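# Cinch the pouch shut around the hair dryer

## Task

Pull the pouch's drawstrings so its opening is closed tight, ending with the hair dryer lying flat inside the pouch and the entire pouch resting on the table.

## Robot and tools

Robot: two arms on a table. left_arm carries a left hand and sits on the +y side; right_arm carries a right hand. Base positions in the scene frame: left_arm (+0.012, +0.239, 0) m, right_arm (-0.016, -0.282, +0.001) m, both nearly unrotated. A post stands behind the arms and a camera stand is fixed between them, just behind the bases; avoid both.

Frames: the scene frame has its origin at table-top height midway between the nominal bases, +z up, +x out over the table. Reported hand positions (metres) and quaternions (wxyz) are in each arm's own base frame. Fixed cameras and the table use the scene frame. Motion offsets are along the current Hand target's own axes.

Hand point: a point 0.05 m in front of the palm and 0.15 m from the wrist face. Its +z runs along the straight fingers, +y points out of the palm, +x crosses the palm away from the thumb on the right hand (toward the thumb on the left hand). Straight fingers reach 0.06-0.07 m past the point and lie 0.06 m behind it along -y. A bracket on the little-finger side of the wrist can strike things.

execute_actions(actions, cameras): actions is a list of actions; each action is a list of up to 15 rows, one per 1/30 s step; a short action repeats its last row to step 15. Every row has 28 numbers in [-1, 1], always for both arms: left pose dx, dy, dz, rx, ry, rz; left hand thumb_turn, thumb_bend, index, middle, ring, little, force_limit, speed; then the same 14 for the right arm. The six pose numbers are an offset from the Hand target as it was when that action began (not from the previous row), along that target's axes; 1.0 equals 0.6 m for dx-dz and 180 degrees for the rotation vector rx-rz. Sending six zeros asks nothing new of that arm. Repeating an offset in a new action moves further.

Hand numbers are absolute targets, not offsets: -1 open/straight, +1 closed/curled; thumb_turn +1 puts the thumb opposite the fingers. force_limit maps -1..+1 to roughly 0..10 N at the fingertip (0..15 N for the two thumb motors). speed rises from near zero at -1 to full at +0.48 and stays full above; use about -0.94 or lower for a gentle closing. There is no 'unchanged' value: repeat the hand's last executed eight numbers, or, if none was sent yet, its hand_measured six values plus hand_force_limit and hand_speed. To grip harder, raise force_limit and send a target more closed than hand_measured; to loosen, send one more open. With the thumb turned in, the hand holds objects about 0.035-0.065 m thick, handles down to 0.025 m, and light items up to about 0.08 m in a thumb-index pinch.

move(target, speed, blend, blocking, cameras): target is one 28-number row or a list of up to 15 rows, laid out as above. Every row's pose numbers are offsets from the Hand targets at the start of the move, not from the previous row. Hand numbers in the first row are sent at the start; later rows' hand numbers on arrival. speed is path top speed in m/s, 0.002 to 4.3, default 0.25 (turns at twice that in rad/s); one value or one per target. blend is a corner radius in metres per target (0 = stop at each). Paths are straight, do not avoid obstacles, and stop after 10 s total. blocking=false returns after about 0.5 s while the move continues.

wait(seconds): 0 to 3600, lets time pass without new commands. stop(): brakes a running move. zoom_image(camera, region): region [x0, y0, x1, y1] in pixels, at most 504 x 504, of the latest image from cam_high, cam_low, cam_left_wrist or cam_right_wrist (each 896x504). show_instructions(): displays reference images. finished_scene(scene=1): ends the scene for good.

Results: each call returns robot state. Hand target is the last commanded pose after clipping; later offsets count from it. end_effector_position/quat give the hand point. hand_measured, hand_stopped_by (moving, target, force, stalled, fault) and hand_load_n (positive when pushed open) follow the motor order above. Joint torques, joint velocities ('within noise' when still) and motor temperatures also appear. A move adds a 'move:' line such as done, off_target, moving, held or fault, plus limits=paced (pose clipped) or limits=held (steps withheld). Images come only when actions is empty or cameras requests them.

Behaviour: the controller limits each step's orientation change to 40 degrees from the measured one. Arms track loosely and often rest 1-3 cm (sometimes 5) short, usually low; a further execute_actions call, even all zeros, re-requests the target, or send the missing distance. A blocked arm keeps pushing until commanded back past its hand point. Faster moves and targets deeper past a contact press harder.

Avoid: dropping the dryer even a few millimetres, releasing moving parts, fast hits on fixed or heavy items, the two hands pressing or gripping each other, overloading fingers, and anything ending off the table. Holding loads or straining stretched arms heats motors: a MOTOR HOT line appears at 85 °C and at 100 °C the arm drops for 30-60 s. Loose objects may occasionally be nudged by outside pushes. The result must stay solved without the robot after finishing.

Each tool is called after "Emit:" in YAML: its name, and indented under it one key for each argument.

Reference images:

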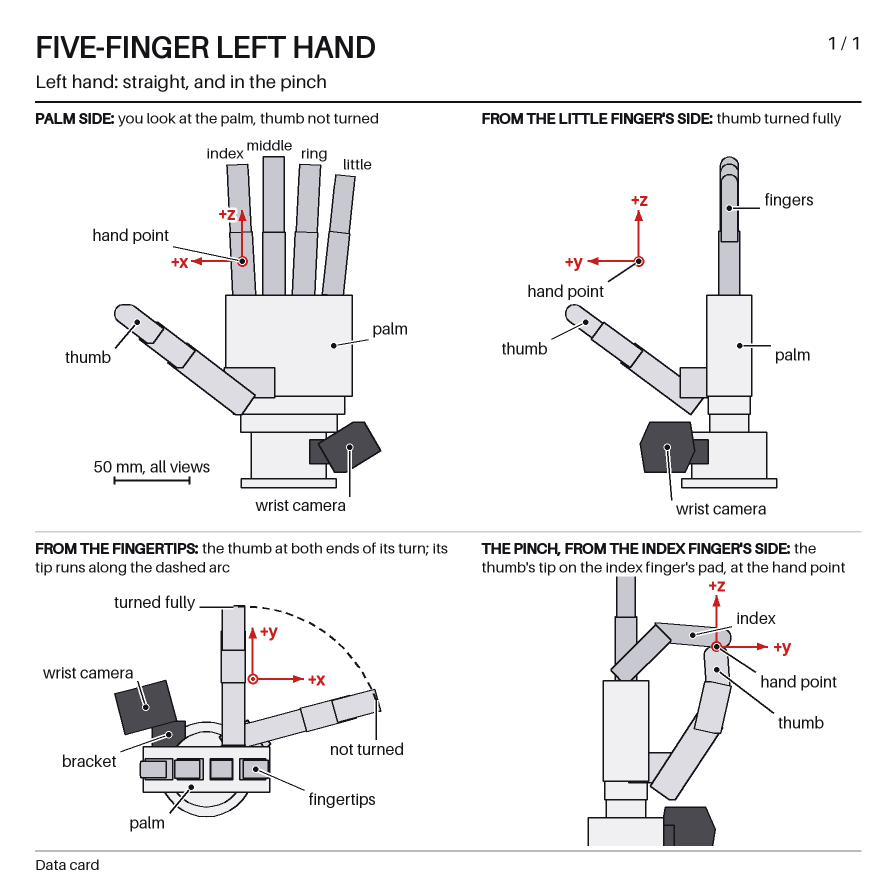

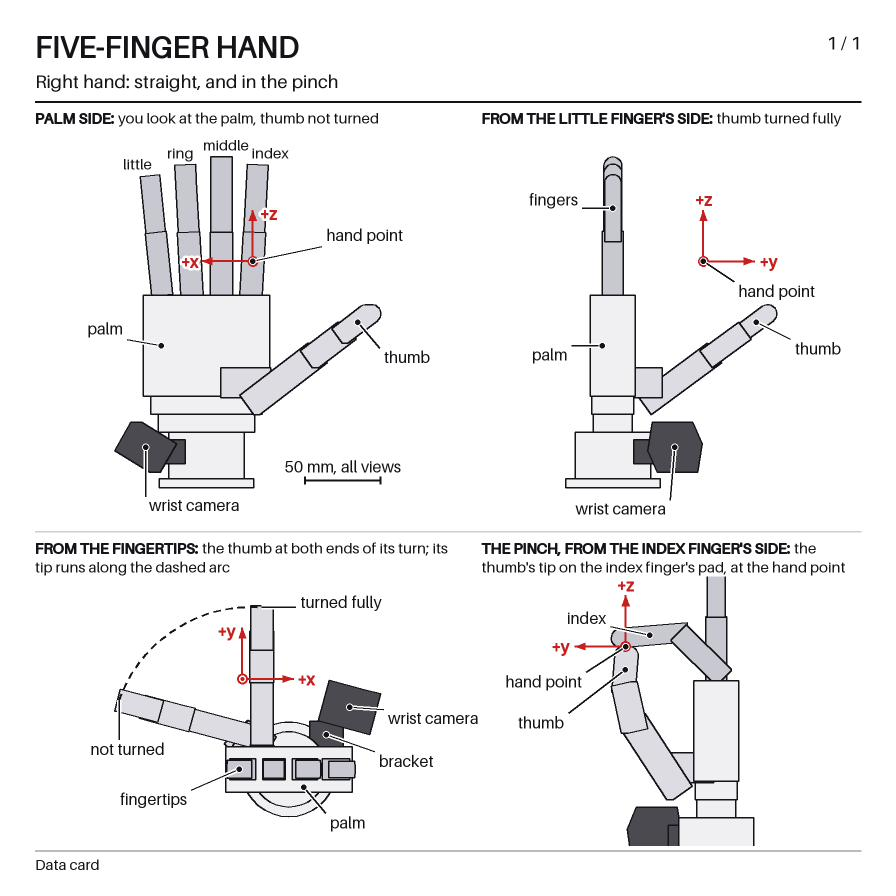

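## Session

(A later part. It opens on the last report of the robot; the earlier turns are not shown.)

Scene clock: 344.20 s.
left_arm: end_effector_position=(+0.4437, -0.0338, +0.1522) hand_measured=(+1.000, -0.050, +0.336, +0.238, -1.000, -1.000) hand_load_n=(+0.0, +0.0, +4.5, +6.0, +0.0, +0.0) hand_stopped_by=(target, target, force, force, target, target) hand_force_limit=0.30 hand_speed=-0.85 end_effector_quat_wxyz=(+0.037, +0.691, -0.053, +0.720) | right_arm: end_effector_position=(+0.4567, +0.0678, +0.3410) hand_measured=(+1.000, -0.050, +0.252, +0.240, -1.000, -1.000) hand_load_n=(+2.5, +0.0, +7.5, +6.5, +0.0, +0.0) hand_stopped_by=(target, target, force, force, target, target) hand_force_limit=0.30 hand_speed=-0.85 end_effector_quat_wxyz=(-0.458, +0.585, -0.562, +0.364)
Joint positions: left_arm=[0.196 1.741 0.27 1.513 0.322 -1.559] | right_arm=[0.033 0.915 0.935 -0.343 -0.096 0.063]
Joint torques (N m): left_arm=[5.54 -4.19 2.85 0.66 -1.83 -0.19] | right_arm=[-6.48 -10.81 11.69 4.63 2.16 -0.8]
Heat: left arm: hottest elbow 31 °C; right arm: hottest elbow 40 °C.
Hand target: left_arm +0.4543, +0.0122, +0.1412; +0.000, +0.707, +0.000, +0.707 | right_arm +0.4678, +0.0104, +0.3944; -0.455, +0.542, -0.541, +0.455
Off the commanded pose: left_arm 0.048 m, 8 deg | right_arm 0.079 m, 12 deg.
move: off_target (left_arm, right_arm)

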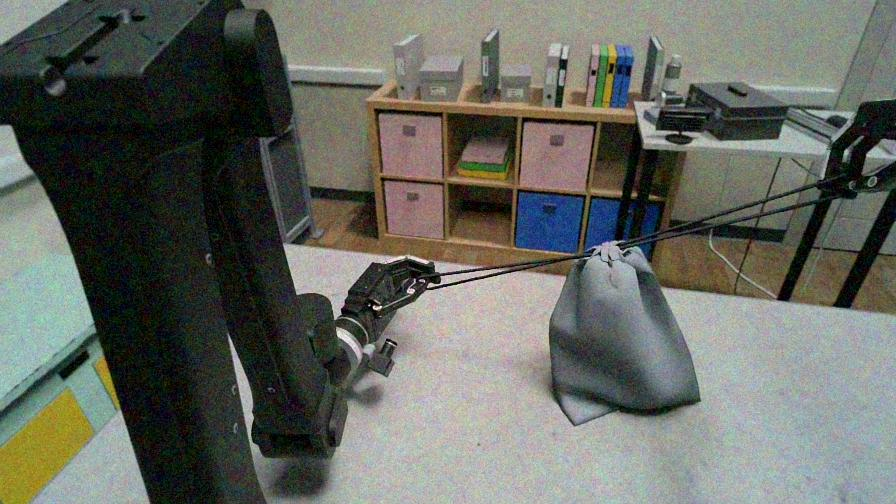

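Emit:
move:
  target:
    - [0.0183,0.11,0.1817,0,0,0,1,-0.05,0.5,0.5,-1,-1,0.3,-0.85,-0.1457,0.1375,0.2088,0,0,0,1,-0.05,0.5,0.5,-1,-1,0.3,-0.85]
    - [-0.035,0.1267,0.265,0,0,0,1,-0.05,0.5,0.5,-1,-1,0.3,-0.85,-0.1623,0.3828,0.3538,0,0,0,1,-0.05,0.5,0.5,-1,-1,0.3,-0.85]
  speed: 0.06
  blend: [0.02,0]
  cameras: ["cam_low","cam_high","cam_left_wrist","cam_right_wrist"]

Emit:
zoom_image:
  camera: "cam_low"
  region: [440, 190, 740, 440]

Scene clock: 352.93 s.
left_arm: end_effector_position=(+0.6035, -0.0602, +0.1140) hand_measured=(+1.000, -0.050, +0.336, +0.238, -1.000, -1.000) hand_load_n=(+0.0, +0.0, +5.0, +6.5, +0.5, +0.0) hand_stopped_by=(target, target, force, force, target, target) hand_force_limit=0.30 hand_speed=-0.85 end_effector_quat_wxyz=(-0.006, +0.715, -0.003, +0.699) | right_arm: end_effector_position=(+0.6358, +0.1032, +0.1303) hand_measured=(+1.000, -0.050, +0.252, +0.240, -1.000, -1.000) hand_load_n=(+0.0, +0.0, +7.0, +7.0, +0.0, +0.0) hand_stopped_by=(target, target, force, force, target, target) hand_force_limit=0.30 hand_speed=-0.85 end_effector_quat_wxyz=(-0.452, +0.540, -0.551, +0.449)
Joint positions: left_arm=[-0.001 1.954 0.669 1.263 -0.005 -1.559] | right_arm=[0.159 1.633 0.87 0.57 0.163 0.044]
Joint torques (N m): left_arm=[-0.73 -8.35 6.75 2.37 -0.07 -0.18] | right_arm=[0.97 -13.98 6.89 3.12 0.14 -0.24]
Heat: left arm: hottest elbow 31 °C; right arm: hottest elbow 39 °C.
Hand target: left_arm +0.6134, -0.0637, +0.1204; +0.000, +0.707, +0.000, +0.707 | right_arm +0.6373, +0.1077, +0.1316; -0.455, +0.542, -0.541, +0.455
Off the commanded pose: left_arm 0.012 m, 1 deg | right_arm 0.005 m, 1 deg.
move: off_target (left_arm)
cam_left_wrist: T_world_to_cam=[[0.07052, 0.96225, 0.26287, -0.00919], [-0.51365, -0.19087, 0.8365, 0.19656], [0.8551, -0.19402, 0.4808, -0.46765]] pos_world=[0.5015, -0.04437, 0.06284]
cam_right_wrist: T_world_to_cam=[[-0.19552, -0.21937, -0.95585, 0.26932], [-0.5795, 0.81214, -0.06785, 0.28939], [0.79117, 0.54065, -0.28591, -0.4061]] pos_world=[0.54165, 0.04362, 0.16095]

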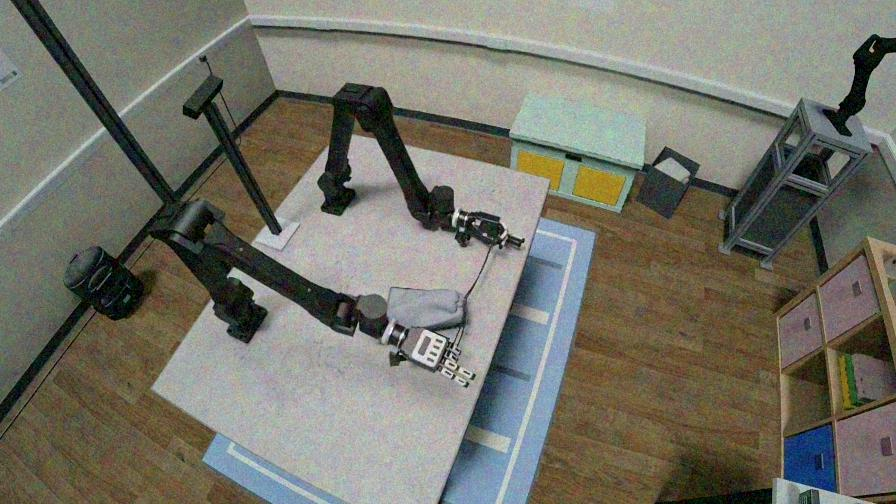

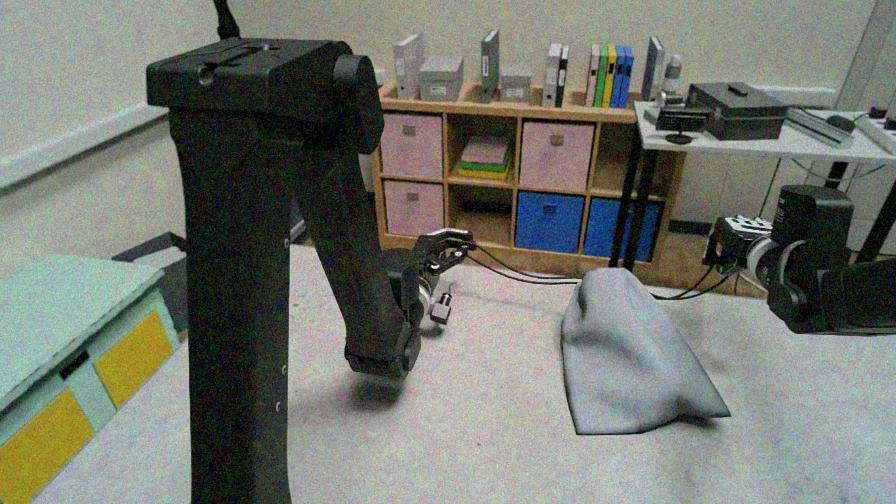

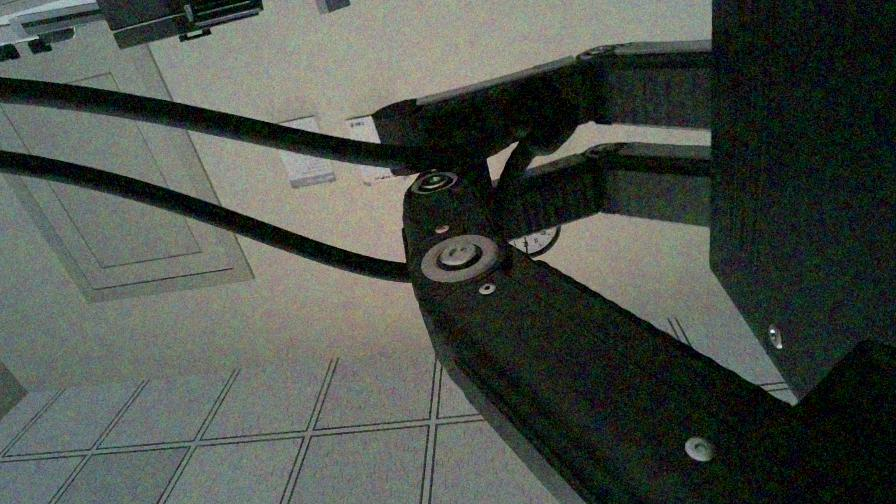

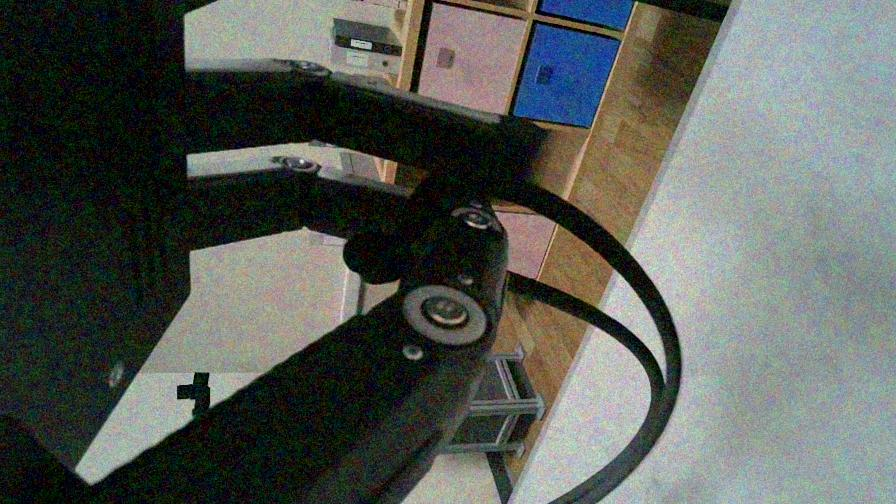

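Scaled by 1.680.

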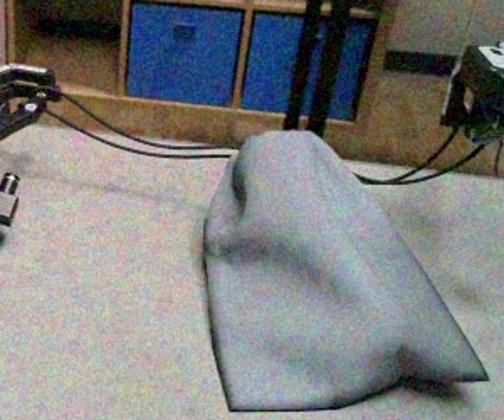

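Emit:
zoom_image:
  camera: "cam_high"
  region: [370, 210, 540, 400]

Scaled by 2.653.

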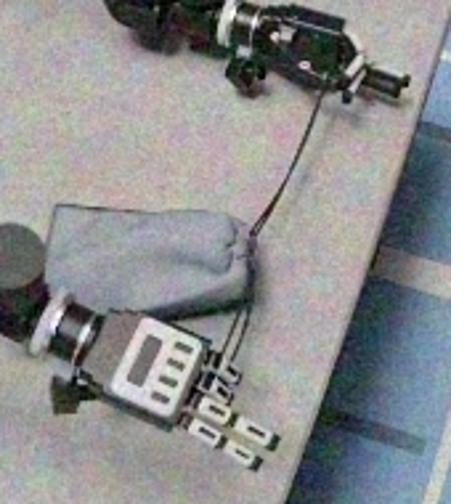

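Emit:
move:
  target: [0.0,-0.0833,-0.05,0,0,0,1,-0.05,0.5,0.5,-1,-1,0.3,-0.85,0.0833,0.0415,-0.0435,0,0,0,1,-0.05,0.5,0.5,-1,-1,0.3,-0.85]
  speed: 0.04
  cameras: ["cam_low","cam_high"]

Emit:
zoom_image:
  camera: "cam_high"
  region: [370, 190, 540, 400]

Emit:
zoom_image:
  camera: "cam_low"
  region: [440, 190, 740, 440]

Scene clock: 355.93 s.
left_arm: end_effector_position=(+0.5863, -0.0222, +0.1093) hand_measured=(+1.000, -0.050, +0.336, +0.238, -1.000, -1.000) hand_load_n=(+0.0, +0.0, +5.0, +6.0, +0.0, +0.0) hand_stopped_by=(target, target, force, force, target, target) hand_force_limit=0.30 hand_speed=-0.85 end_effector_quat_wxyz=(+0.002, +0.716, -0.009, +0.698) | right_arm: end_effector_position=(+0.6058, +0.0690, +0.0985) hand_measured=(+1.000, -0.050, +0.252, +0.240, -1.000, -1.000) hand_load_n=(+0.0, +0.0, +7.0, +7.0, +0.0, +0.0) hand_stopped_by=(target, target, force, force, target, target) hand_force_limit=0.30 hand_speed=-0.85 end_effector_quat_wxyz=(-0.452, +0.550, -0.549, +0.438)
Joint positions: left_arm=[0.106 1.953 0.632 1.296 0.121 -1.559] | right_arm=[0.081 1.628 0.758 0.66 0.063 0.03]
Joint torques (N m): left_arm=[1.14 -9.35 3.02 3.26 -0.06 -0.18] | right_arm=[-1.03 -14.8 5.81 3.11 0.02 -0.3]
Heat: left arm: hottest elbow 31 °C; right arm: hottest elbow 39 °C.
Hand target: left_arm +0.5834, -0.0137, +0.1202; +0.000, +0.707, +0.000, +0.707 | right_arm +0.6073, +0.0578, +0.1116; -0.455, +0.542, -0.541, +0.455
Off the commanded pose: left_arm 0.014 m, 2 deg | right_arm 0.017 m, 2 deg.
move: off_target (left_arm, right_arm)
Images, in order (width x height): cam_high 896x504, cam_low 896x504.

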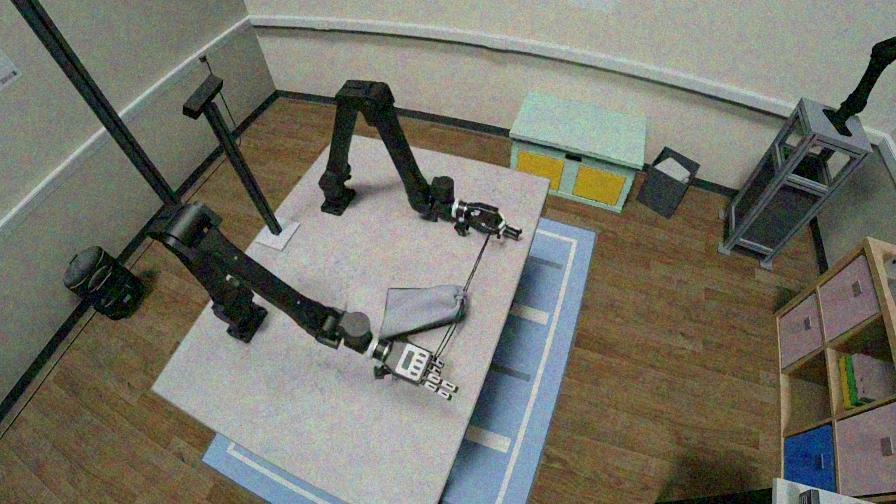

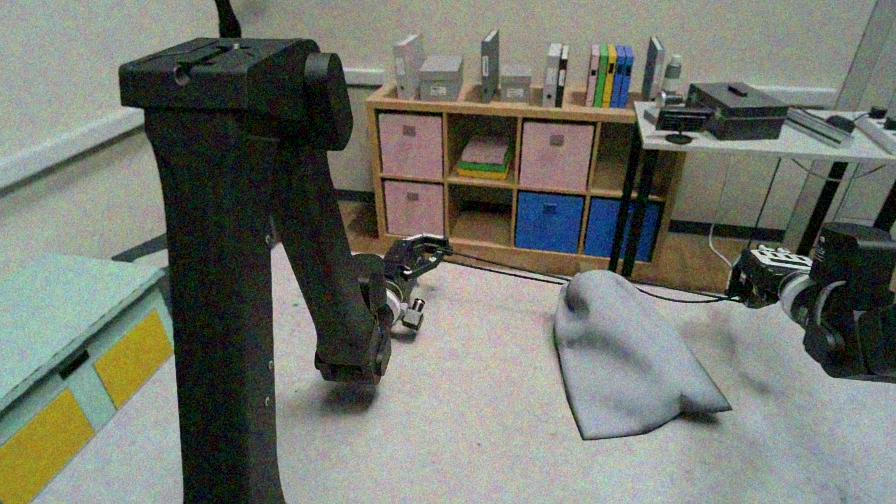

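Scaled by 2.400.

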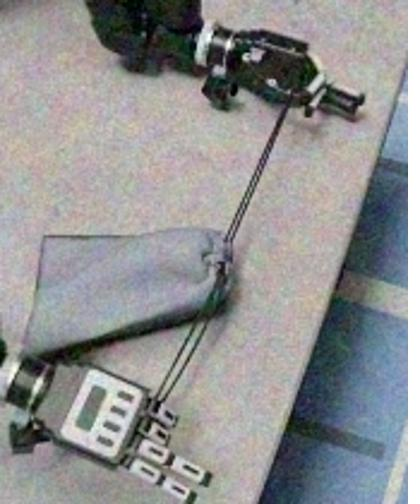

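Scaled by 1.680.

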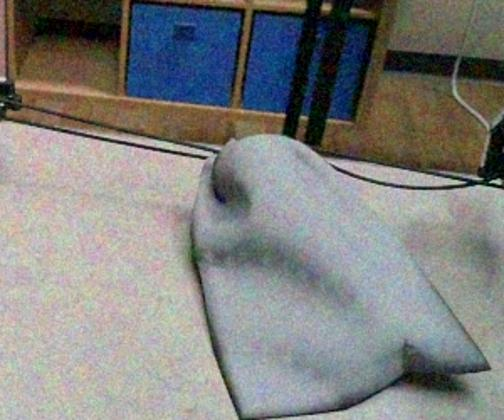

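Emit:
move:
  target: [0.0,-0.0833,0,0,0,0,1,-0.05,0.5,0.5,-1,-1,0.3,-0.85,0.0833,0.0,0,0,0,0,1,-0.05,0.5,0.5,-1,-1,0.3,-0.85]
  speed: 0.04
  cameras: ["cam_low","cam_high"]

Emit:
zoom_image:
  camera: "cam_high"
  region: [370, 190, 540, 400]

Scene clock: 358.07 s.
left_arm: end_effector_position=(+0.5766, -0.0065, +0.1100) hand_measured=(+1.000, -0.050, +0.336, +0.238, -1.000, -1.000) hand_load_n=(+0.0, +0.0, +4.5, +6.0, +0.0, +0.0) hand_stopped_by=(target, target, force, force, target, target) hand_force_limit=0.30 hand_speed=-0.85 end_effector_quat_wxyz=(+0.030, +0.715, -0.034, +0.698) | right_arm: end_effector_position=(+0.6017, +0.0580, +0.0989) hand_measured=(+1.000, -0.050, +0.252, +0.240, -1.000, -1.000) hand_load_n=(+1.5, +0.0, +7.5, +7.0, -0.5, +0.0) hand_stopped_by=(target, target, force, force, target, target) hand_force_limit=0.30 hand_speed=-0.85 end_effector_quat_wxyz=(-0.475, +0.564, -0.535, +0.412)
Joint positions: left_arm=[0.183 1.953 0.632 1.296 0.274 -1.559] | right_arm=[0.018 1.624 0.753 0.66 -0.078 0.028]
Joint torques (N m): left_arm=[4.48 -9.11 4.77 2.59 -1.08 -0.17] | right_arm=[-5.07 -15.38 5.86 2.89 1.24 -0.44]
Heat: left arm: hottest elbow 31 °C; right arm: hottest elbow 39 °C.
Hand target: left_arm +0.5834, +0.0363, +0.1203; +0.000, +0.707, +0.000, +0.707 | right_arm +0.6073, +0.0077, +0.1115; -0.455, +0.542, -0.541, +0.455
Off the commanded pose: left_arm 0.044 m, 5 deg | right_arm 0.052 m, 6 deg.
move: off_target (left_arm, right_arm)
Images, in order (width x height): cam_high 896x504, cam_low 896x504.

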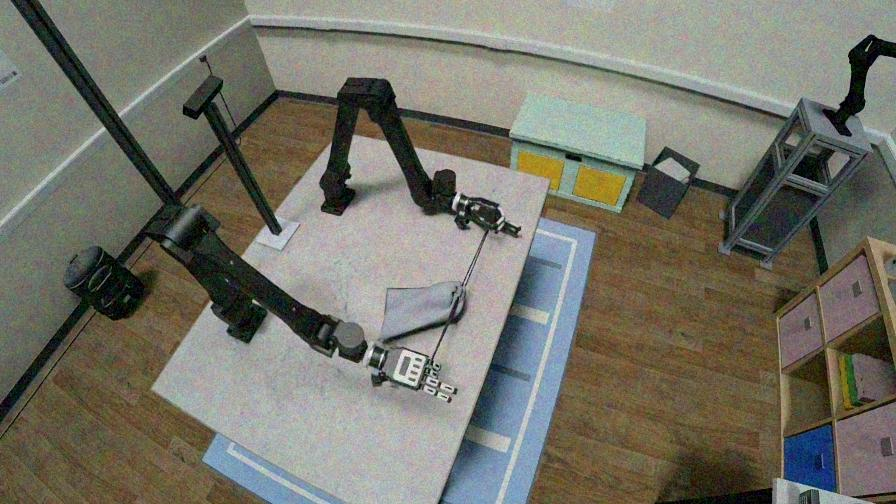

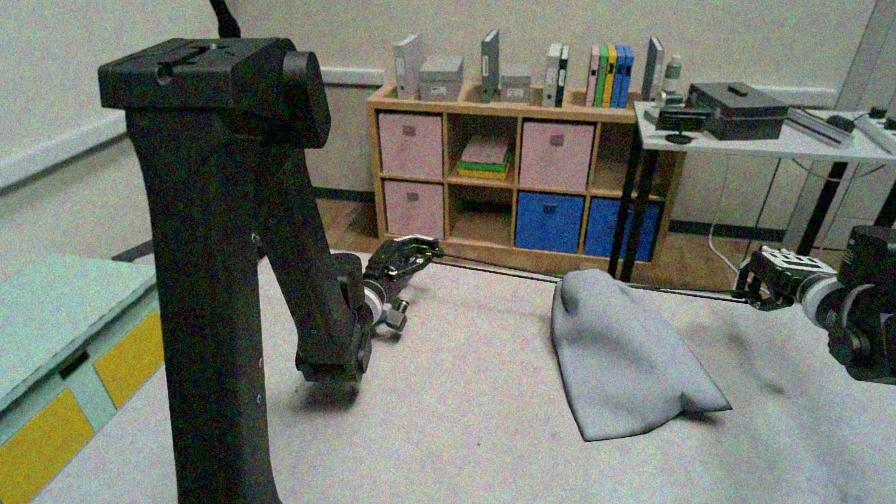

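Scaled by 2.400.

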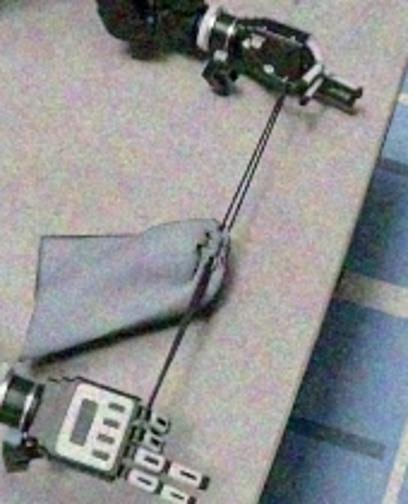

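Emit:
execute_actions:
  actions: []

Scene clock: 359.20 s.
left_arm: end_effector_position=(+0.5766, -0.0065, +0.1100) hand_measured=(+1.000, -0.050, +0.336, +0.238, -1.000, -1.000) hand_load_n=(+0.0, +0.0, +4.5, +6.5, +0.0, +0.0) hand_stopped_by=(target, target, force, force, target, target) hand_force_limit=0.30 hand_speed=-0.85 end_effector_quat_wxyz=(+0.030, +0.715, -0.034, +0.698) | right_arm: end_effector_position=(+0.6017, +0.0581, +0.0989) hand_measured=(+1.000, -0.050, +0.252, +0.240, -1.000, -1.000) hand_load_n=(+1.5, +0.0, +7.0, +7.0, +0.0, +0.0) hand_stopped_by=(target, target, force, force, target, target) hand_force_limit=0.30 hand_speed=-0.85 end_effector_quat_wxyz=(-0.475, +0.564, -0.535, +0.412)
Joint positions: left_arm=[0.183 1.953 0.632 1.296 0.274 -1.559] | right_arm=[0.018 1.624 0.753 0.66 -0.079 0.028]
Joint velocities: within noise
Joint torques (N m): left_arm=[4.19 -9.05 4.75 2.58 -1.08 -0.18] | right_arm=[-5.01 -15.44 5.87 3.02 1.23 -0.42]
Motor temperatures (°C): left_arm=[29 29 31 28 28 30] | right_arm=[29 30 39 30 29 28]
Heat: left arm: hottest elbow 31 °C; right arm: hottest elbow 39 °C.
Hand target: left_arm +0.5834, +0.0362, +0.1203; +0.000, +0.707, +0.000, +0.707 | right_arm +0.6073, +0.0078, +0.1115; -0.455, +0.542, -0.541, +0.455
Off the commanded pose: left_arm 0.044 m, 5 deg | right_arm 0.052 m, 6 deg.
camera_calibration:
cam_left_wrist: T_world_to_cam=[[0.16333, 0.95282, 0.25584, -0.11073], [-0.52664, -0.13508, 0.83929, 0.20386], [0.83425, -0.27182, 0.47973, -0.42067]] pos_world=[0.4764, 0.01869, 0.05904]
cam_right_wrist: T_world_to_cam=[[-0.19514, -0.20934, -0.95817, 0.22215], [-0.6578, 0.75257, -0.03046, 0.35095], [0.72747, 0.62435, -0.28456, -0.33043]] pos_world=[0.51458, -0.0113, 0.12953]

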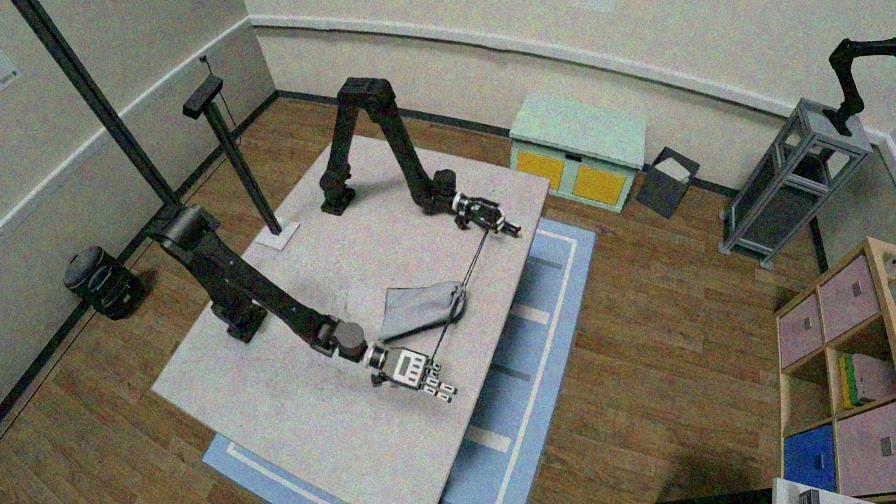

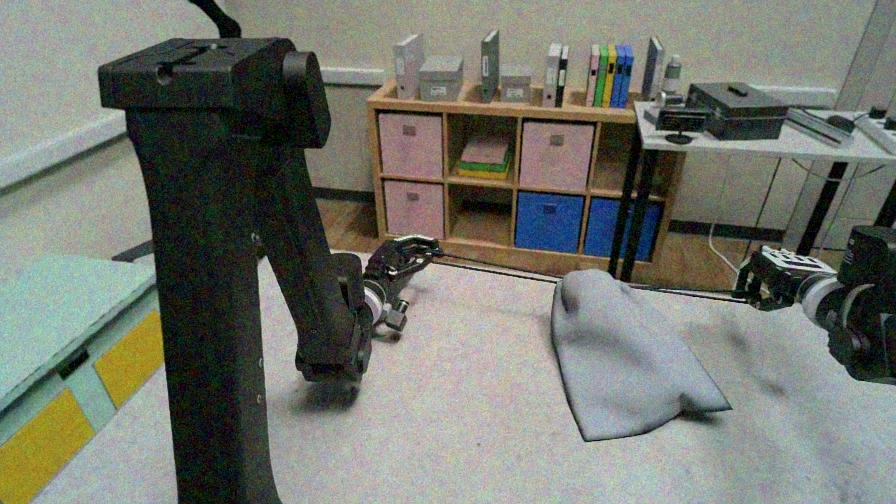

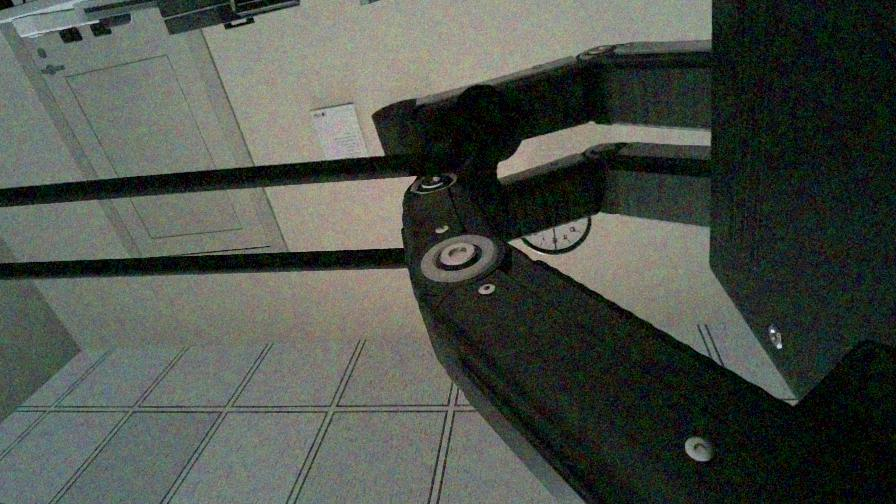

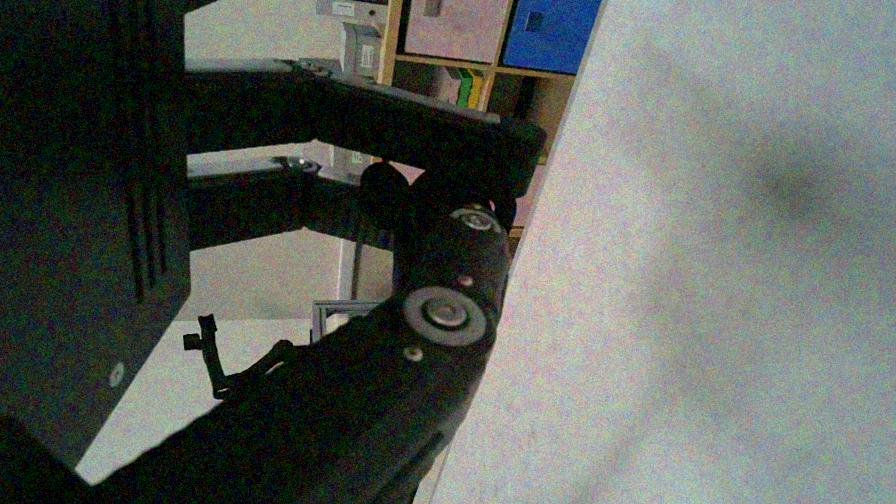

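Emit:
zoom_image:
  camera: "cam_low"
  region: [480, 220, 760, 450]

Emit:
zoom_image:
  camera: "cam_high"
  region: [350, 180, 530, 400]

Scaled by 1.800.

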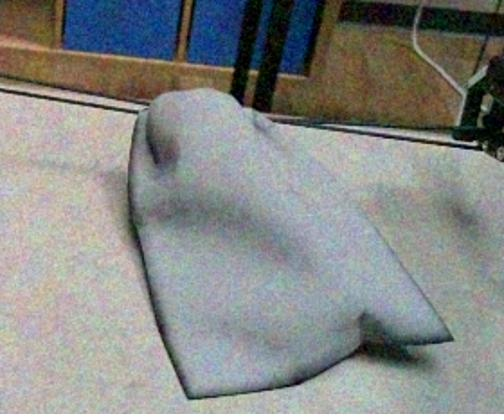

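Scaled by 2.291.

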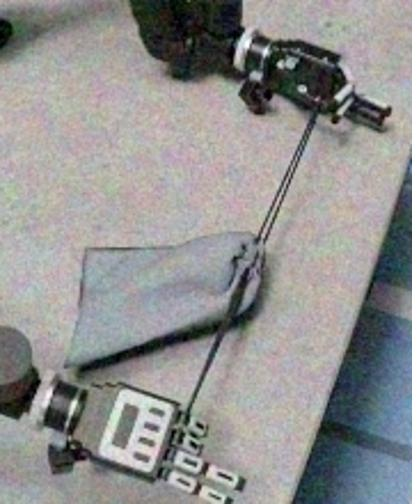

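Emit:
move:
  target: [0,0.117,0,0,0,0,1,-0.05,0.5,0.5,-1,-1,0.3,-0.85,-0.117,0.05,0.009,0,0,0,1,-0.05,0.5,0.5,-1,-1,0.3,-0.85]
  speed: 0.04
  cameras: ["all"]

Scene clock: 362.77 s.
left_arm: end_effector_position=(+0.5869, -0.0315, +0.1101) hand_measured=(+1.000, -0.050, +0.336, +0.238, -1.000, -1.000) hand_load_n=(+0.0, +0.0, +5.0, +6.0, +0.0, +0.0) hand_stopped_by=(target, target, force, force, target, target) hand_force_limit=0.30 hand_speed=-0.85 end_effector_quat_wxyz=(-0.005, +0.716, -0.003, +0.698) | right_arm: end_effector_position=(+0.6080, +0.0732, +0.0831) hand_measured=(+1.000, -0.050, +0.252, +0.240, -1.000, -1.000) hand_load_n=(+0.0, +0.0, +7.0, +7.0, +0.0, +0.0) hand_stopped_by=(target, target, force, force, target, target) hand_force_limit=0.30 hand_speed=-0.85 end_effector_quat_wxyz=(-0.453, +0.539, -0.548, +0.451)
Joint positions: left_arm=[0.074 1.95 0.627 1.299 0.07 -1.559] | right_arm=[0.101 1.682 0.743 0.753 0.106 0.03]
Joint torques (N m): left_arm=[-0.62 -9.52 2.97 3.19 -0.08 -0.18] | right_arm=[0.97 -13.1 5.52 3.02 0.12 -0.21]
Heat: left arm: hottest elbow 31 °C; right arm: hottest elbow 38 °C.
Hand target: left_arm +0.5833, -0.0341, +0.1202; +0.000, +0.707, +0.000, +0.707 | right_arm +0.6075, +0.0779, +0.0812; -0.455, +0.542, -0.541, +0.455
Off the commanded pose: left_arm 0.011 m, 2 deg | right_arm 0.005 m, 1 deg.
move: off_target (left_arm)
cam_left_wrist: T_world_to_cam=[[0.0731, 0.96263, 0.26076, -0.03587], [-0.51145, -0.18828, 0.83844, 0.19539], [0.8562, -0.19465, 0.47857, -0.44633]] pos_world=[0.4847, -0.01557, 0.05914]
cam_right_wrist: T_world_to_cam=[[-0.18894, -0.22188, -0.95659, 0.20851], [-0.57942, 0.81168, -0.07382, 0.29486], [0.79283, 0.54032, -0.28192, -0.3827]] pos_world=[0.51366, 0.01371, 0.11334]

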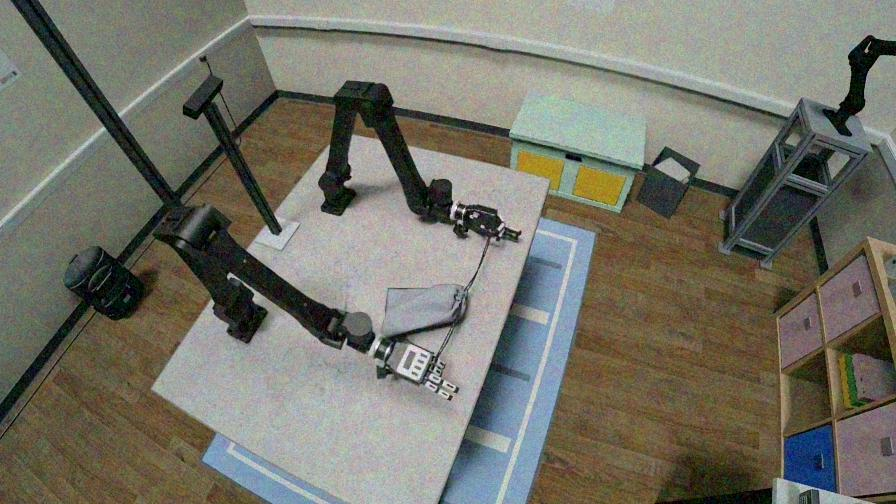

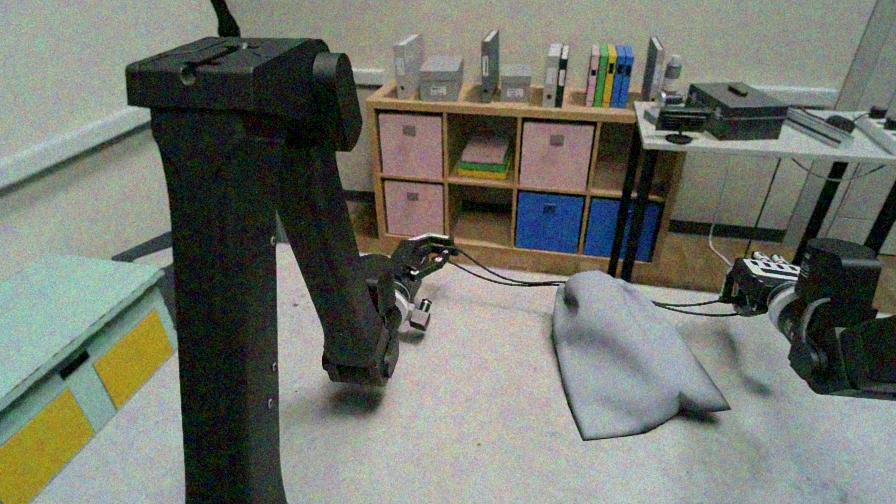

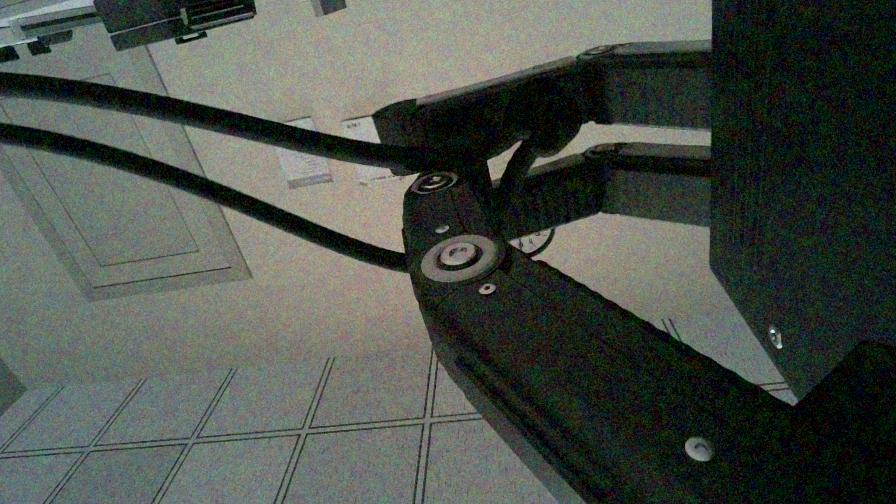

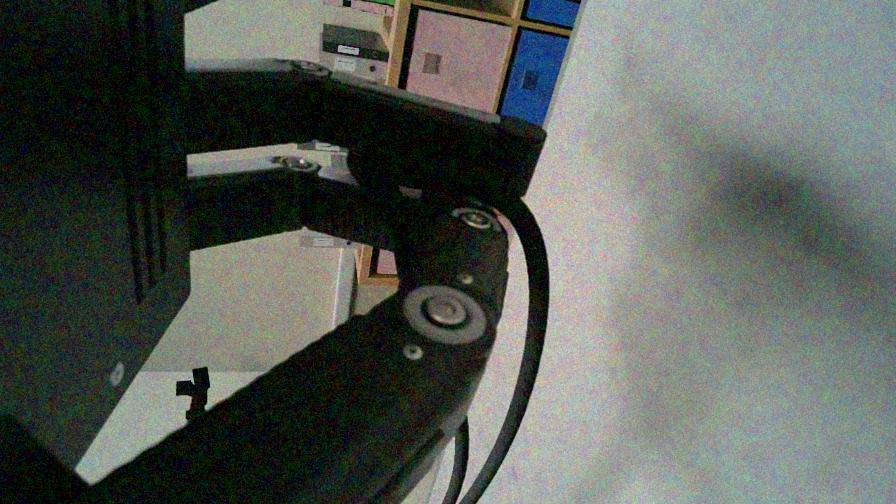

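Emit:
move:
  target:
    - [0,0,0,0,0,0.5,1,-0.05,0.5,0.5,-1,-1,0.3,-0.85,-0.04,0.045,0.008,0,0,0,1,-0.05,0.5,0.5,-1,-1,0.3,-0.85]
    - [-0.08,0.04,0,0,0,0.5,1,-0.05,0.5,0.5,-1,-1,0.3,-0.85,-0.04,0.045,0.008,0,0,0,1,-0.05,0.5,0.5,-1,-1,0.3,-0.85]
  speed: 0.2
  cameras: ["all"]

Scene clock: 377.40 s.
left_arm: end_effector_position=(+0.5839, -0.0570, +0.0711) hand_measured=(+1.000, -0.050, +0.336, +0.238, -1.000, -1.000) hand_load_n=(+0.0, +0.0, +4.5, +6.5, +0.0, +0.0) hand_stopped_by=(target, target, force, force, target, target) hand_force_limit=0.30 hand_speed=-0.85 end_effector_quat_wxyz=(+0.493, -0.508, +0.499, -0.500) | right_arm: end_effector_position=(+0.6089, +0.0959, +0.0557) hand_measured=(+1.000, -0.050, +0.252, +0.240, -1.000, -1.000) hand_load_n=(+0.0, +0.0, +7.0, +7.0, +0.0, +0.0) hand_stopped_by=(target, target, force, force, target, target) hand_force_limit=0.30 hand_speed=-0.85 end_effector_quat_wxyz=(-0.450, +0.541, -0.546, +0.454)
Joint positions: left_arm=[-0.065 1.784 0.613 1.157 -0.067 -0.017] | right_arm=[0.155 1.763 0.743 0.834 0.16 0.03]
Joint torques (N m): left_arm=[-0.5 -7.59 4.72 3.32 -0.06 0.17] | right_arm=[0.91 -13.57 4.97 3.11 0.13 -0.11]
Heat: left arm: hottest shoulder 30 °C; right arm: hottest elbow 37 °C.
Hand target: left_arm +0.5834, -0.0581, +0.0723; +0.500, -0.500, +0.500, -0.500 | right_arm +0.6075, +0.1019, +0.0536; -0.455, +0.542, -0.541, +0.455
Off the commanded pose: left_arm 0.002 m, 1 deg | right_arm 0.006 m, 1 deg.
move: done
cam_left_wrist: T_world_to_cam=[[0.08302, -0.23743, 0.96785, -0.12548], [-0.5329, -0.83126, -0.15821, 0.26844], [0.8421, -0.50263, -0.19554, -0.39153]] pos_world=[0.48318, -0.00345, 0.08736]
cam_right_wrist: T_world_to_cam=[[-0.18794, -0.23155, -0.9545, 0.18764], [-0.57978, 0.81059, -0.08248, 0.2757], [0.7928, 0.5379, -0.28659, -0.40294]] pos_world=[0.51456, 0.0367, 0.08636]

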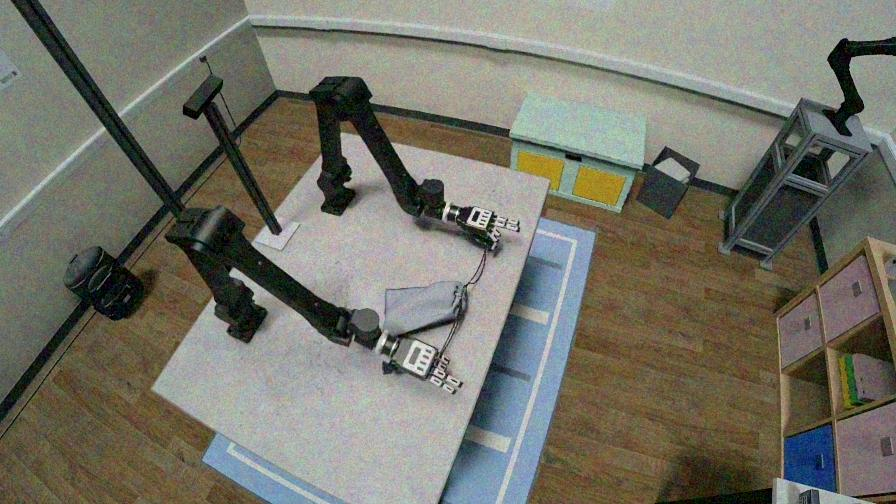

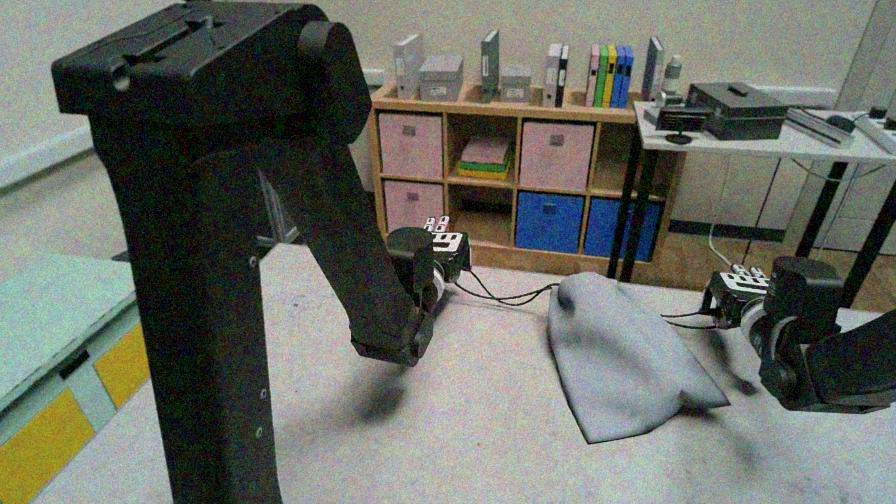

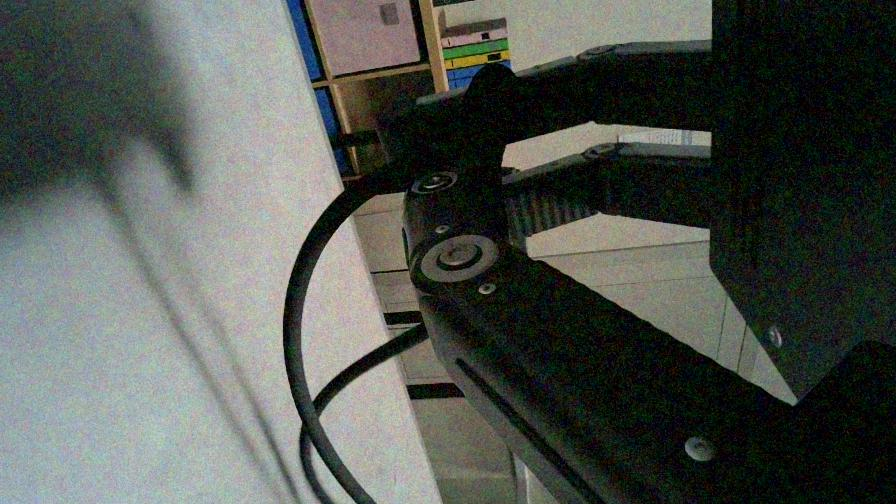

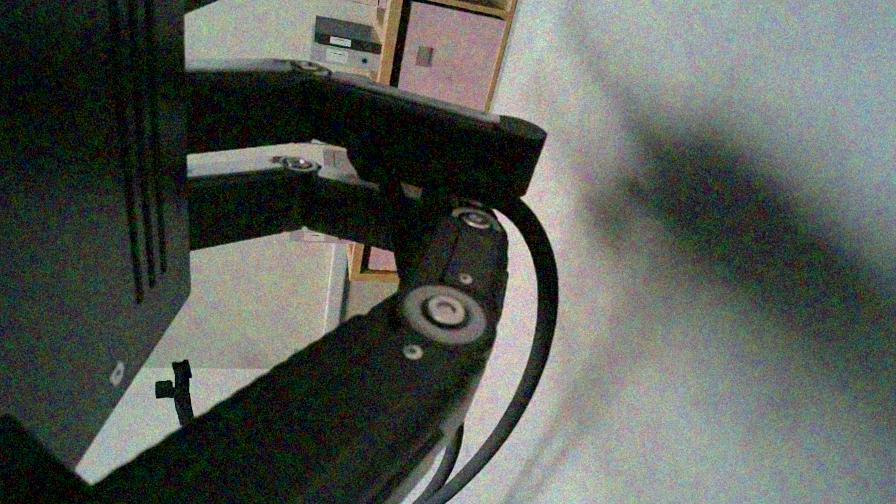

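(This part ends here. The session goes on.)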